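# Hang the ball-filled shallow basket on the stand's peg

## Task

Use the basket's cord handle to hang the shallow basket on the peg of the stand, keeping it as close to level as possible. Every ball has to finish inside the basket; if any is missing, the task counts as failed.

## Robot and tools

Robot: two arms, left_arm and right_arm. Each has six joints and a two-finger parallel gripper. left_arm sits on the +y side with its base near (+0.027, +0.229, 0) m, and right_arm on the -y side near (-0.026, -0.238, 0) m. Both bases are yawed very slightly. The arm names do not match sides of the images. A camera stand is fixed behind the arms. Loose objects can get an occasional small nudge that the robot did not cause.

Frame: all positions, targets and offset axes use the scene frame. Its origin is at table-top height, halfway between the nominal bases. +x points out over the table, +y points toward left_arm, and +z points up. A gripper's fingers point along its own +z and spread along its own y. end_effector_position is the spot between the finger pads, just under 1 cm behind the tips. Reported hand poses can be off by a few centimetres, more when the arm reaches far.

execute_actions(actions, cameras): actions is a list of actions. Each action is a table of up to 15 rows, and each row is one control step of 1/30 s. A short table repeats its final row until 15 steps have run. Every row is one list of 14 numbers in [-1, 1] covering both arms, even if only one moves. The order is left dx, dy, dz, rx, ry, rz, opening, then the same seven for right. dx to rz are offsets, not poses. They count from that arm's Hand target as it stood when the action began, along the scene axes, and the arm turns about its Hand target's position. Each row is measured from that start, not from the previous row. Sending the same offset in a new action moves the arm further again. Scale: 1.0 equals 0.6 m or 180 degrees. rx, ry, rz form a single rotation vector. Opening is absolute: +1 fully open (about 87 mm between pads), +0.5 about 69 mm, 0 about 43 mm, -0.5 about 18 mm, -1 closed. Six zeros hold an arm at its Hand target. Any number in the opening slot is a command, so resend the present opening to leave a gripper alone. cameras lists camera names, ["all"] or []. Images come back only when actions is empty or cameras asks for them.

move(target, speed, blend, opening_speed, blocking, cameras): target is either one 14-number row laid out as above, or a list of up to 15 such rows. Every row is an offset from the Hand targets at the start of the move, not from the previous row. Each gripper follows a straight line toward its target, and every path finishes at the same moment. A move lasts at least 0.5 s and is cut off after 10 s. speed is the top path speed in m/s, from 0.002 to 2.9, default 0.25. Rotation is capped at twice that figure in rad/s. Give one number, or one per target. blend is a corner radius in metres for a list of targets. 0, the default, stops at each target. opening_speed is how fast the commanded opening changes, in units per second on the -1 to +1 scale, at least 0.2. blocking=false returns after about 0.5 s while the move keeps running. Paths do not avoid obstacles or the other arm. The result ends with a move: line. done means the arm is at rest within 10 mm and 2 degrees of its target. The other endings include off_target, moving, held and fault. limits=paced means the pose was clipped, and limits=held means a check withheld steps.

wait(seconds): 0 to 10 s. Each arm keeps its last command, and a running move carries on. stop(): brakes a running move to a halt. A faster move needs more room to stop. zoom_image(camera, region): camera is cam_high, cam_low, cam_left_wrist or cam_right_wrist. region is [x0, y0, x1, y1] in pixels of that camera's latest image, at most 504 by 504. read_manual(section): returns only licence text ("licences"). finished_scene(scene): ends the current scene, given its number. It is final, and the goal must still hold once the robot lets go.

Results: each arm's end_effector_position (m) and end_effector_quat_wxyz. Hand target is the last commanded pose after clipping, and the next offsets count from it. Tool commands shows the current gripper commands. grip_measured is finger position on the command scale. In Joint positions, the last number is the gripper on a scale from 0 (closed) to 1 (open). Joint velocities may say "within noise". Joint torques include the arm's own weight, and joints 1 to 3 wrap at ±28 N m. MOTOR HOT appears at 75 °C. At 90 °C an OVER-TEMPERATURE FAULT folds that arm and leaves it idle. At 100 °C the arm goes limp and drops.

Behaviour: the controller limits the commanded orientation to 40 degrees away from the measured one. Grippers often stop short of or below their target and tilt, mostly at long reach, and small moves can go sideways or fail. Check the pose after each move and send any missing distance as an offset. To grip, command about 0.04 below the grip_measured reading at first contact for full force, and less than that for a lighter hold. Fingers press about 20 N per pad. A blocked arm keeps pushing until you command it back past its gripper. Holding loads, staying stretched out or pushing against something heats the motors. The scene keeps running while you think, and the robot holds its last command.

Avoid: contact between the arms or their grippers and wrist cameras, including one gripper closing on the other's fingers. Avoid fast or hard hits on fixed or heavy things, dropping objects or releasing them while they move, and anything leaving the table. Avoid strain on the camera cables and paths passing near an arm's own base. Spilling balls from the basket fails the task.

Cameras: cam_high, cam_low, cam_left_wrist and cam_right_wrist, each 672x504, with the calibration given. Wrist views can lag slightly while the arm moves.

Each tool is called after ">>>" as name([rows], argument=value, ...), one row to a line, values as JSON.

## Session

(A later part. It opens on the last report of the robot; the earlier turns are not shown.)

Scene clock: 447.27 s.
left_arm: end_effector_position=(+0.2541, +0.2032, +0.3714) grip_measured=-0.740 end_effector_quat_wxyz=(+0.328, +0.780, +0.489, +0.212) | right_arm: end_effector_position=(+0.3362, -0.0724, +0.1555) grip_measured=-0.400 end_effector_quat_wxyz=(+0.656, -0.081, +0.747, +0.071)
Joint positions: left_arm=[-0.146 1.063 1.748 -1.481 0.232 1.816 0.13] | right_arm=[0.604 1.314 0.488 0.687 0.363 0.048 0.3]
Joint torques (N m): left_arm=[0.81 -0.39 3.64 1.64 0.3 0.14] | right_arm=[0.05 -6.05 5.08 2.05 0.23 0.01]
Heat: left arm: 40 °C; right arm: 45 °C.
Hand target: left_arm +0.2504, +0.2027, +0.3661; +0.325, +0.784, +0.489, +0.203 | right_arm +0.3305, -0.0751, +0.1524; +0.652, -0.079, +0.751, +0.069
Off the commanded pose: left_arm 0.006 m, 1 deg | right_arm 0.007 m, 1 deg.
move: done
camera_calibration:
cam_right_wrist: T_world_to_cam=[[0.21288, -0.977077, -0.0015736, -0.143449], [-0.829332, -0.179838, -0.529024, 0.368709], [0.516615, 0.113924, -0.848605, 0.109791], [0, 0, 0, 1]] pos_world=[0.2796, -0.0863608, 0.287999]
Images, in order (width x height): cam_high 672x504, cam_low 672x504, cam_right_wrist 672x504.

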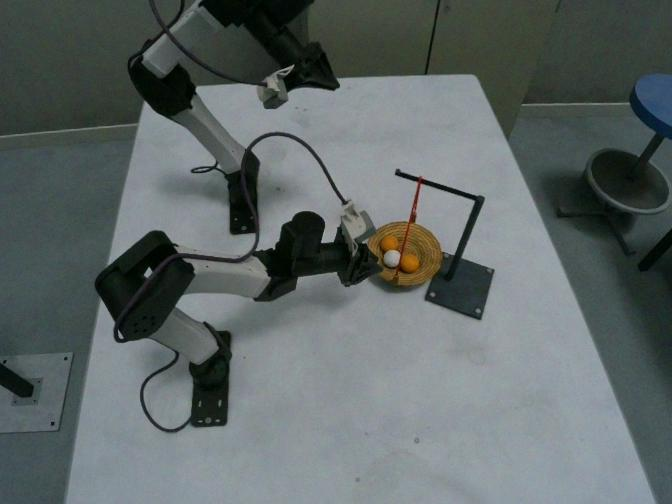

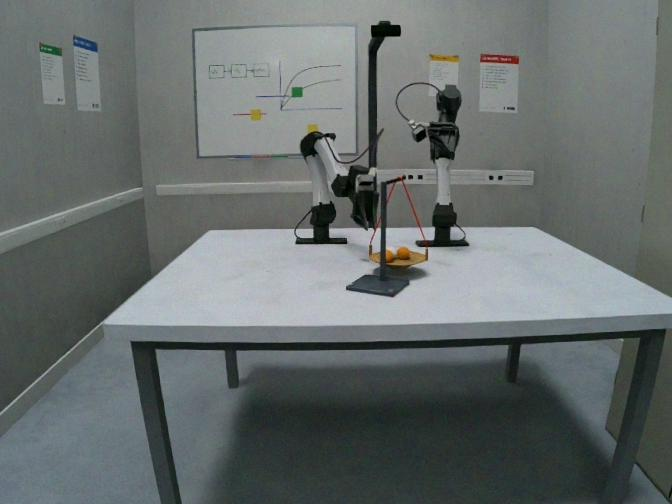

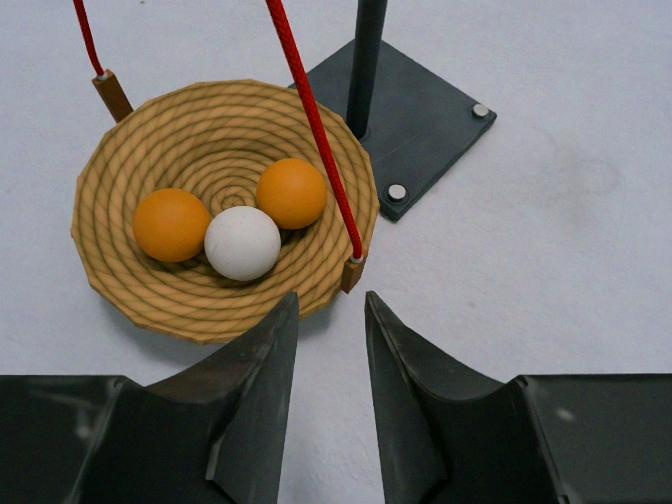

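>>> wait(seconds=0.5, cameras=["cam_low","cam_right_wrist","cam_high"])

>>> zoom_image(camera="cam_low", region=[360, 235, 432, 287])

>>> zoom_image(camera="cam_high", region=[360, 205, 450, 290])

>>> zoom_image(camera="cam_right_wrist", region=[50, 50, 410, 350])

Scene clock: 465.80 s.
left_arm: end_effector_position=(+0.2541, +0.2032, +0.3714) grip_measured=-0.740 end_effector_quat_wxyz=(+0.328, +0.780, +0.489, +0.212) | right_arm: end_effector_position=(+0.3362, -0.0725, +0.1554) grip_measured=-0.400 end_effector_quat_wxyz=(+0.656, -0.081, +0.747, +0.070)
Joint positions: left_arm=[-0.146 1.063 1.748 -1.481 0.232 1.816 0.13] | right_arm=[0.604 1.314 0.488 0.687 0.364 0.048 0.3]
Joint torques (N m): left_arm=[0.83 -0.4 3.67 1.64 0.3 0.13] | right_arm=[0.12 -5.85 5.24 2.13 0.15 0.11]
Heat: left arm: 40 °C; right arm: 44 °C.
Hand target: left_arm +0.2504, +0.2027, +0.3661; +0.325, +0.784, +0.489, +0.203 | right_arm +0.3305, -0.0752, +0.1524; +0.652, -0.079, +0.751, +0.069
Tool commands: left_gripper/opening=-0.74 right_gripper/opening=-0.4
Off the commanded pose: left_arm 0.006 m, 1 deg | right_arm 0.007 m, 1 deg.
wait: 0.50 s; at rest from the start
camera_calibration:
cam_right_wrist: T_world_to_cam=[[0.212503, -0.977159, -0.00140214, -0.143422], [-0.829559, -0.179645, -0.528733, 0.368788], [0.516405, 0.11352, -0.848787, 0.109815], [0, 0, 0, 1]] pos_world=[0.2797, -0.0863612, 0.287999]
Images, in order (width x height): cam_high 672x504, cam_low 672x504, cam_right_wrist 672x504.

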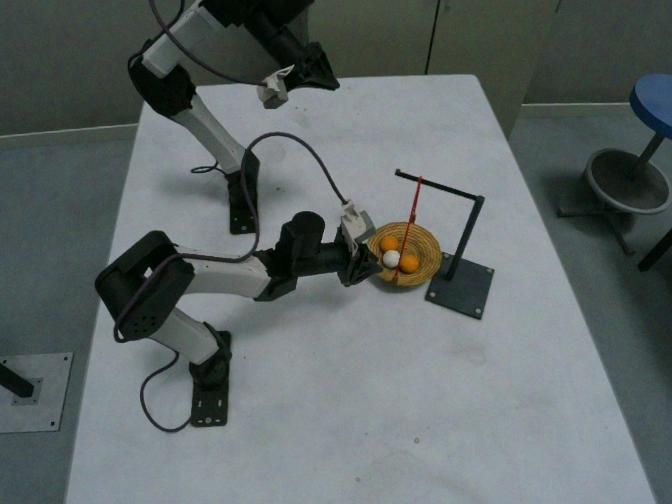

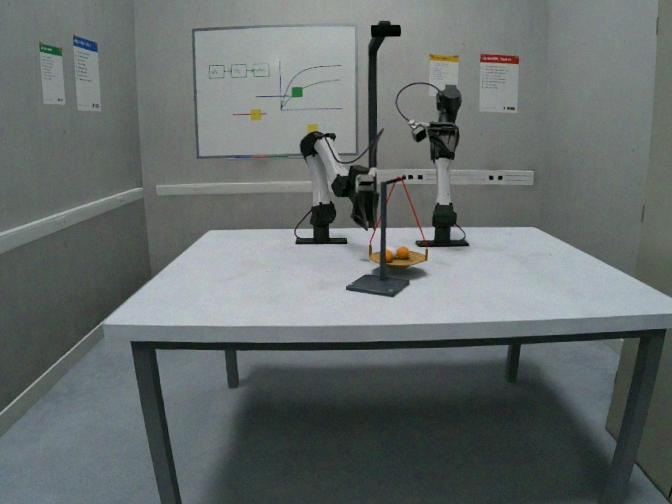

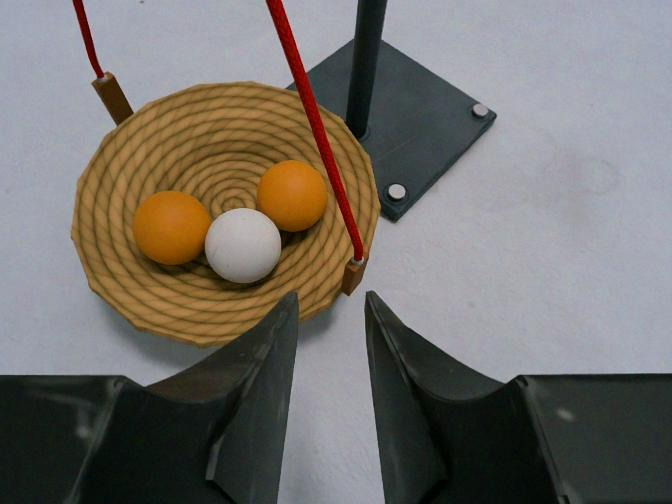

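Scaled by 7.000 from the camera's 672x504 image, which has a finer 960x720 frame.

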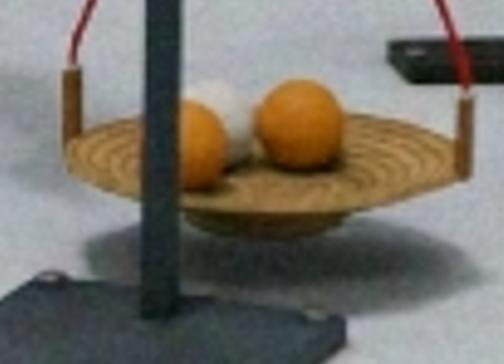

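Scaled by 5.600 from the camera's 672x504 image, which has a finer 960x720 frame.

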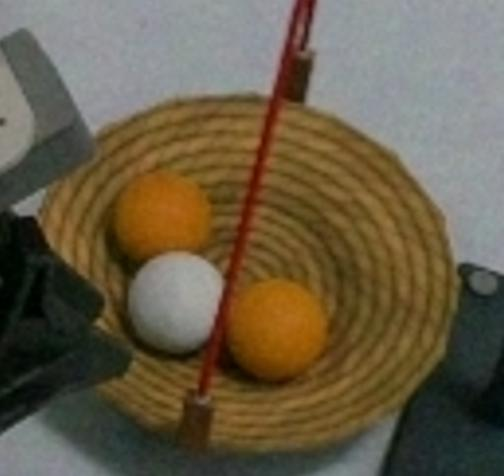

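Scaled by 1.400 from the camera's 672x504 image, which has a finer 960x720 frame.

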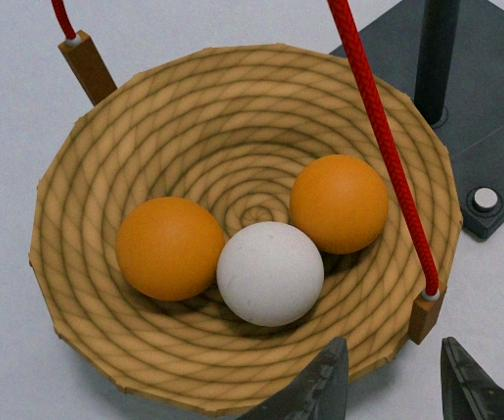

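>>> zoom_image(camera="cam_low", region=[364, 240, 394, 270])

>>> zoom_image(camera="cam_low", region=[404, 240, 434, 270])

Scaled by 16.800 from the camera's 672x504 image, which has a finer 960x720 frame.

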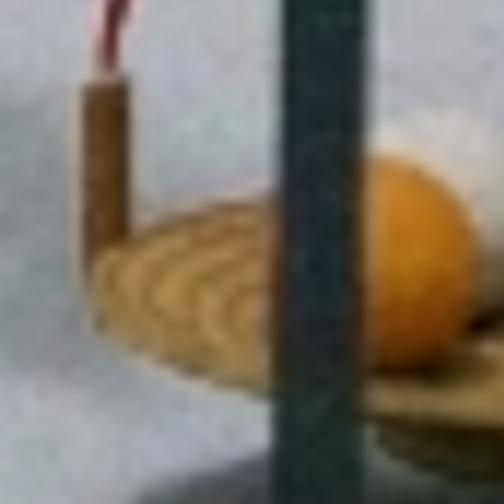

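Scaled by 16.800 from the camera's 672x504 image, which has a finer 960x720 frame.

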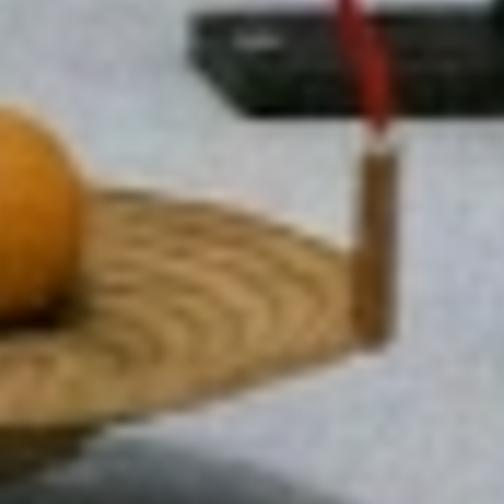

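>>> move([
  [0.066,-0.055,-0.177,-0.237,0.036,0.104,-0.1,-0.134,-0.125,0.08,0,0,0,-0.4],
  [0.176,-0.133,-0.318,-0.4743,0.0712,0.2087,-0.1,-0.134,-0.125,0.08,0,0,0,-0.4],
], speed=0.12, blend=[0.03,0], cameras=["cam_low","cam_left_wrist","cam_high"])

>>> zoom_image(camera="cam_low", region=[350, 160, 470, 280])

>>> zoom_image(camera="cam_high", region=[350, 160, 490, 300])

Scene clock: 556.17 s.
left_arm: end_effector_position=(+0.3557, +0.1236, +0.1811) grip_measured=-0.100 end_effector_quat_wxyz=(+0.635, +0.199, +0.727, -0.170) | right_arm: end_effector_position=(+0.2520, -0.1492, +0.2029) grip_measured=-0.400 end_effector_quat_wxyz=(+0.657, -0.074, +0.747, +0.071)
Joint positions: left_arm=[-0.149 0.966 0.429 0.389 0.411 0.065 0.45] | right_arm=[0.471 0.588 0.413 0.043 0.241 0.041 0.3]
Joint torques (N m): left_arm=[-0.36 -0.9 5.87 2.53 -0.09 0.03] | right_arm=[-0.53 -0.32 7.38 2.12 -0.01 -0.05]
Heat: left arm: 41 °C; right arm: 44 °C.
Hand target: left_arm +0.3561, +0.1229, +0.1754; +0.634, +0.195, +0.729, -0.170 | right_arm +0.2501, -0.1502, +0.2005; +0.652, -0.079, +0.750, +0.069
Off the commanded pose: left_arm 0.006 m, 1 deg | right_arm 0.003 m, 1 deg.
move: done
camera_calibration:
cam_left_wrist: T_world_to_cam=[[-0.487946, -0.87285, 0.00648735, 0.277742], [-0.747073, 0.413767, -0.520267, 0.328314], [0.451431, -0.258709, -0.853979, 0.169445], [0, 0, 0, 1]] pos_world=[0.304305, 0.150418, 0.313712]
Images, in order (width x height): cam_high 672x504, cam_low 672x504, cam_left_wrist 672x504.

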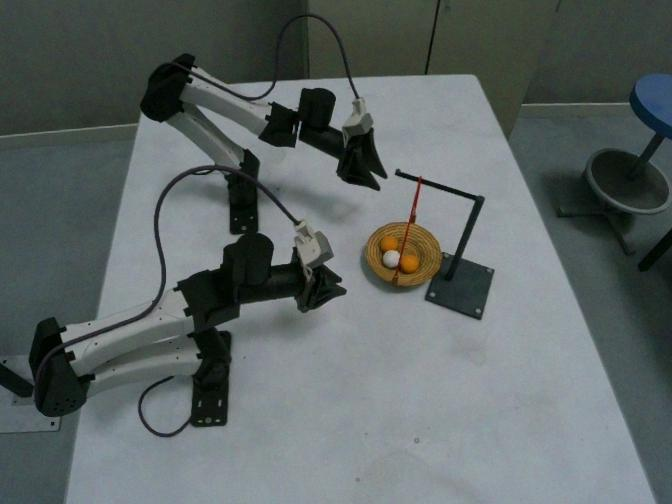

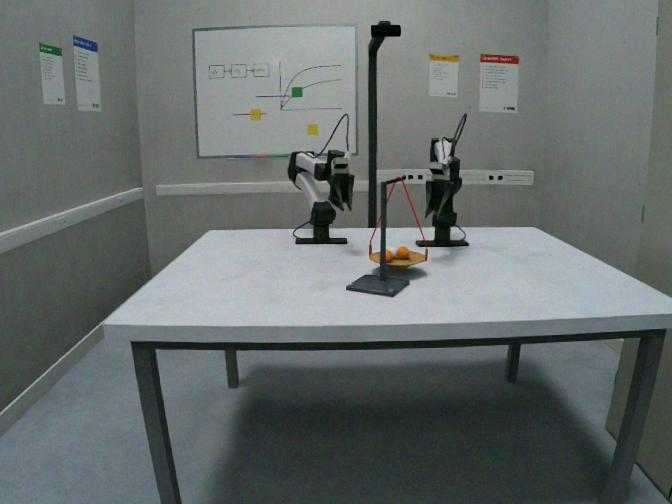

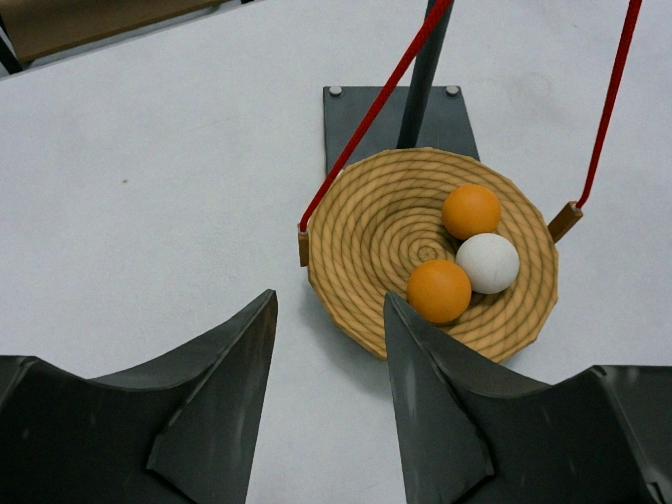

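Scaled by 4.200 from the camera's 672x504 image, which has a finer 960x720 frame.

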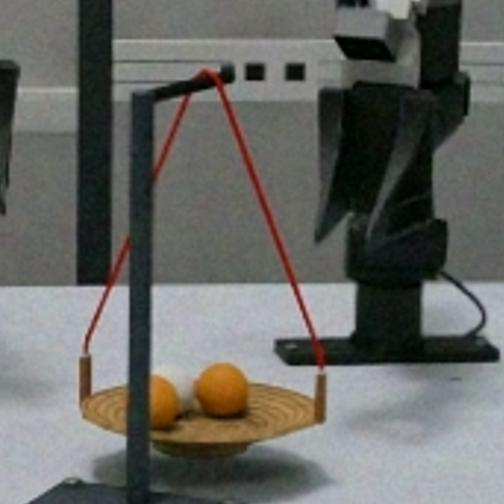

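Scaled by 3.600 from the camera's 672x504 image, which has a finer 960x720 frame.

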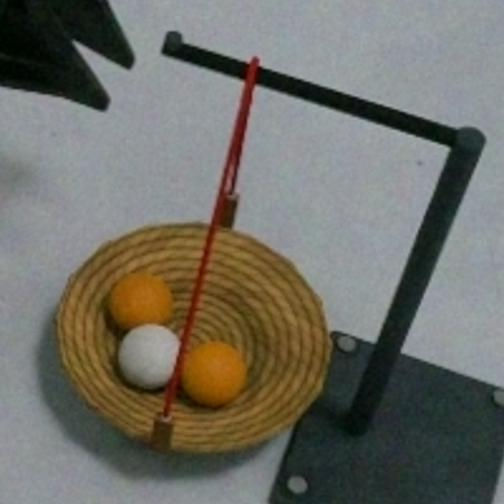

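>>> move(target=[-0.13,-0.092,-0.035,-0.0694,-0.1203,0.033,-0.1,0,0,0,0,0,0,-0.4], speed=0.12, cameras=["cam_left_wrist"])

>>> zoom_image(camera="cam_left_wrist", region=[170, 0, 506, 252])

Scene clock: 613.00 s.
left_arm: end_effector_position=(+0.2805, +0.0646, +0.1590) grip_measured=-0.100 end_effector_quat_wxyz=(+0.734, +0.125, +0.648, -0.162) | right_arm: end_effector_position=(+0.2520, -0.1492, +0.2028) grip_measured=-0.400 end_effector_quat_wxyz=(+0.656, -0.074, +0.747, +0.071)
Joint positions: left_arm=[-0.839 0.885 0.004 1.021 -0.393 0.028 0.45] | right_arm=[0.471 0.588 0.413 0.042 0.241 0.041 0.3]
Joint torques (N m): left_arm=[-0.38 -0.55 5.19 2.24 -0.14 0.17] | right_arm=[-0.84 -0.73 7.53 2.09 0.01 -0.01]
Heat: left arm: 45 °C; right arm: 45 °C.
Hand target: left_arm +0.2781, +0.0678, +0.1543; +0.784, +0.116, +0.584, -0.175 | right_arm +0.2501, -0.1502, +0.2004; +0.652, -0.079, +0.751, +0.069
Off the commanded pose: left_arm 0.006 m, 10 deg | right_arm 0.003 m, 1 deg.
joint sent to its limit (left arm) — joint 3 (elbow), lower limit, where the elbow is as bent as it goes. The joint targets are off in orientation, not in position.
move: off_target (left_arm)
camera_calibration:
cam_left_wrist: T_world_to_cam=[[-0.384905, -0.921953, 0.0430217, 0.158128], [-0.646813, 0.236199, -0.72515, 0.30091], [0.658393, -0.306941, -0.687246, 0.0879091], [0, 0, 0, 1]] pos_world=[0.197618, 0.101695, 0.271817]
Images, in order (width x height): cam_left_wrist 672x504.

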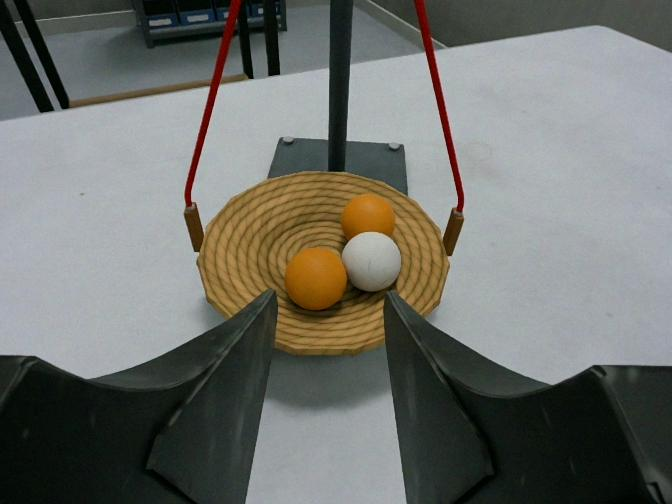

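Scaled by 1.500 from the camera's 672x504 image, which has a finer 960x720 frame.

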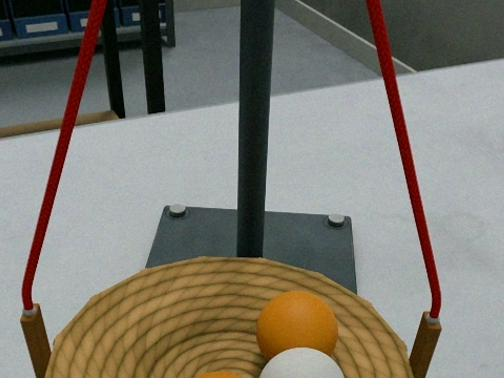

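>>> zoom_image(camera="cam_left_wrist", region=[170, 190, 330, 310])

>>> zoom_image(camera="cam_left_wrist", region=[320, 190, 480, 310])

>>> zoom_image(camera="cam_left_wrist", region=[290, 0, 390, 180])

Scaled by 3.150 from the camera's 672x504 image, which has a finer 960x720 frame.

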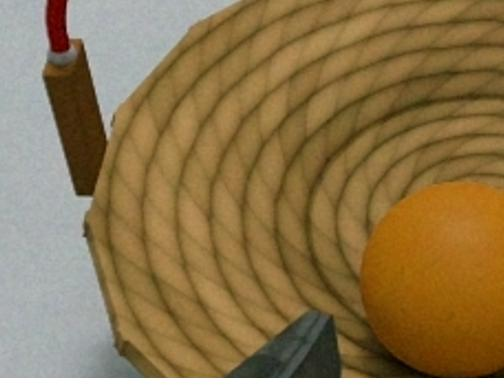

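Scaled by 3.150 from the camera's 672x504 image, which has a finer 960x720 frame.

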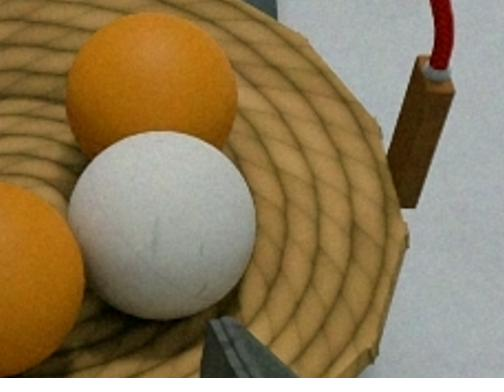

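Scaled by 2.800 from the camera's 672x504 image, which has a finer 960x720 frame.

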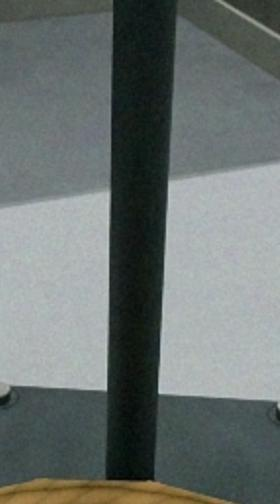

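>>> move(target=[-0.05,0.15,0.12,0,0,0,-0.1,-0.05,-0.1,0.02,0,0,0,-0.4], speed=0.15, cameras=["cam_low"])

>>> zoom_image(camera="cam_low", region=[350, 160, 470, 280])

Scene clock: 660.53 s.
left_arm: end_effector_position=(+0.2585, +0.1564, +0.2130) grip_measured=-0.100 end_effector_quat_wxyz=(+0.769, +0.116, +0.603, -0.179) | right_arm: end_effector_position=(+0.2227, -0.2107, +0.2015) grip_measured=-0.400 end_effector_quat_wxyz=(+0.647, -0.073, +0.756, +0.070)
Joint positions: left_arm=[-0.009 -0.006 0.069 0.199 0.429 -0.154 0.45] | right_arm=[-0.054 0.352 0.421 -0.229 -0.277 -0.032 0.3]
Joint torques (N m): left_arm=[0.8 1.91 8.68 2.15 0.06 0.04] | right_arm=[-1.22 0.88 9.92 2.09 -0.07 -0.06]
Heat: left arm: 46 °C; right arm: 47 °C.
Hand target: left_arm +0.2481, +0.1577, +0.2264; +0.784, +0.116, +0.584, -0.175 | right_arm +0.2201, -0.2102, +0.2123; +0.652, -0.079, +0.751, +0.069
Off the commanded pose: left_arm 0.017 m, 3 deg | right_arm 0.011 m, 1 deg.
joint sent to its limit (left arm) — joint 2 (shoulder), lower limit. The joint targets are off in position, not in orientation.
move: off_target (left_arm, right_arm)
Images, in order (width x height): cam_low 672x504.

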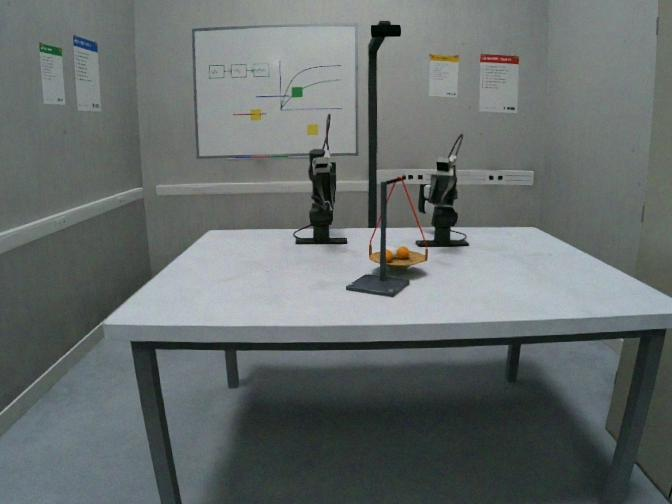

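Scaled by 4.200 from the camera's 672x504 image, which has a finer 960x720 frame.

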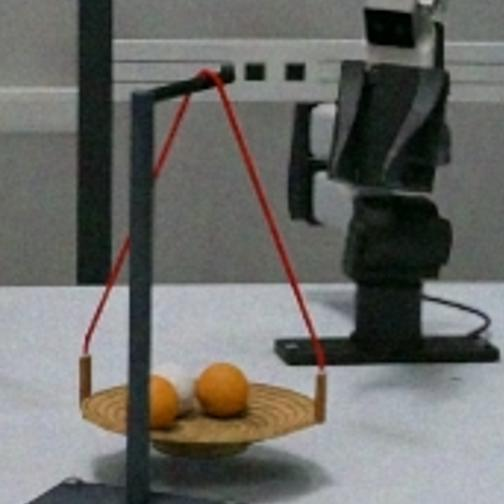

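>>> finished_scene(scene=3)

The scene is finished: the task was done.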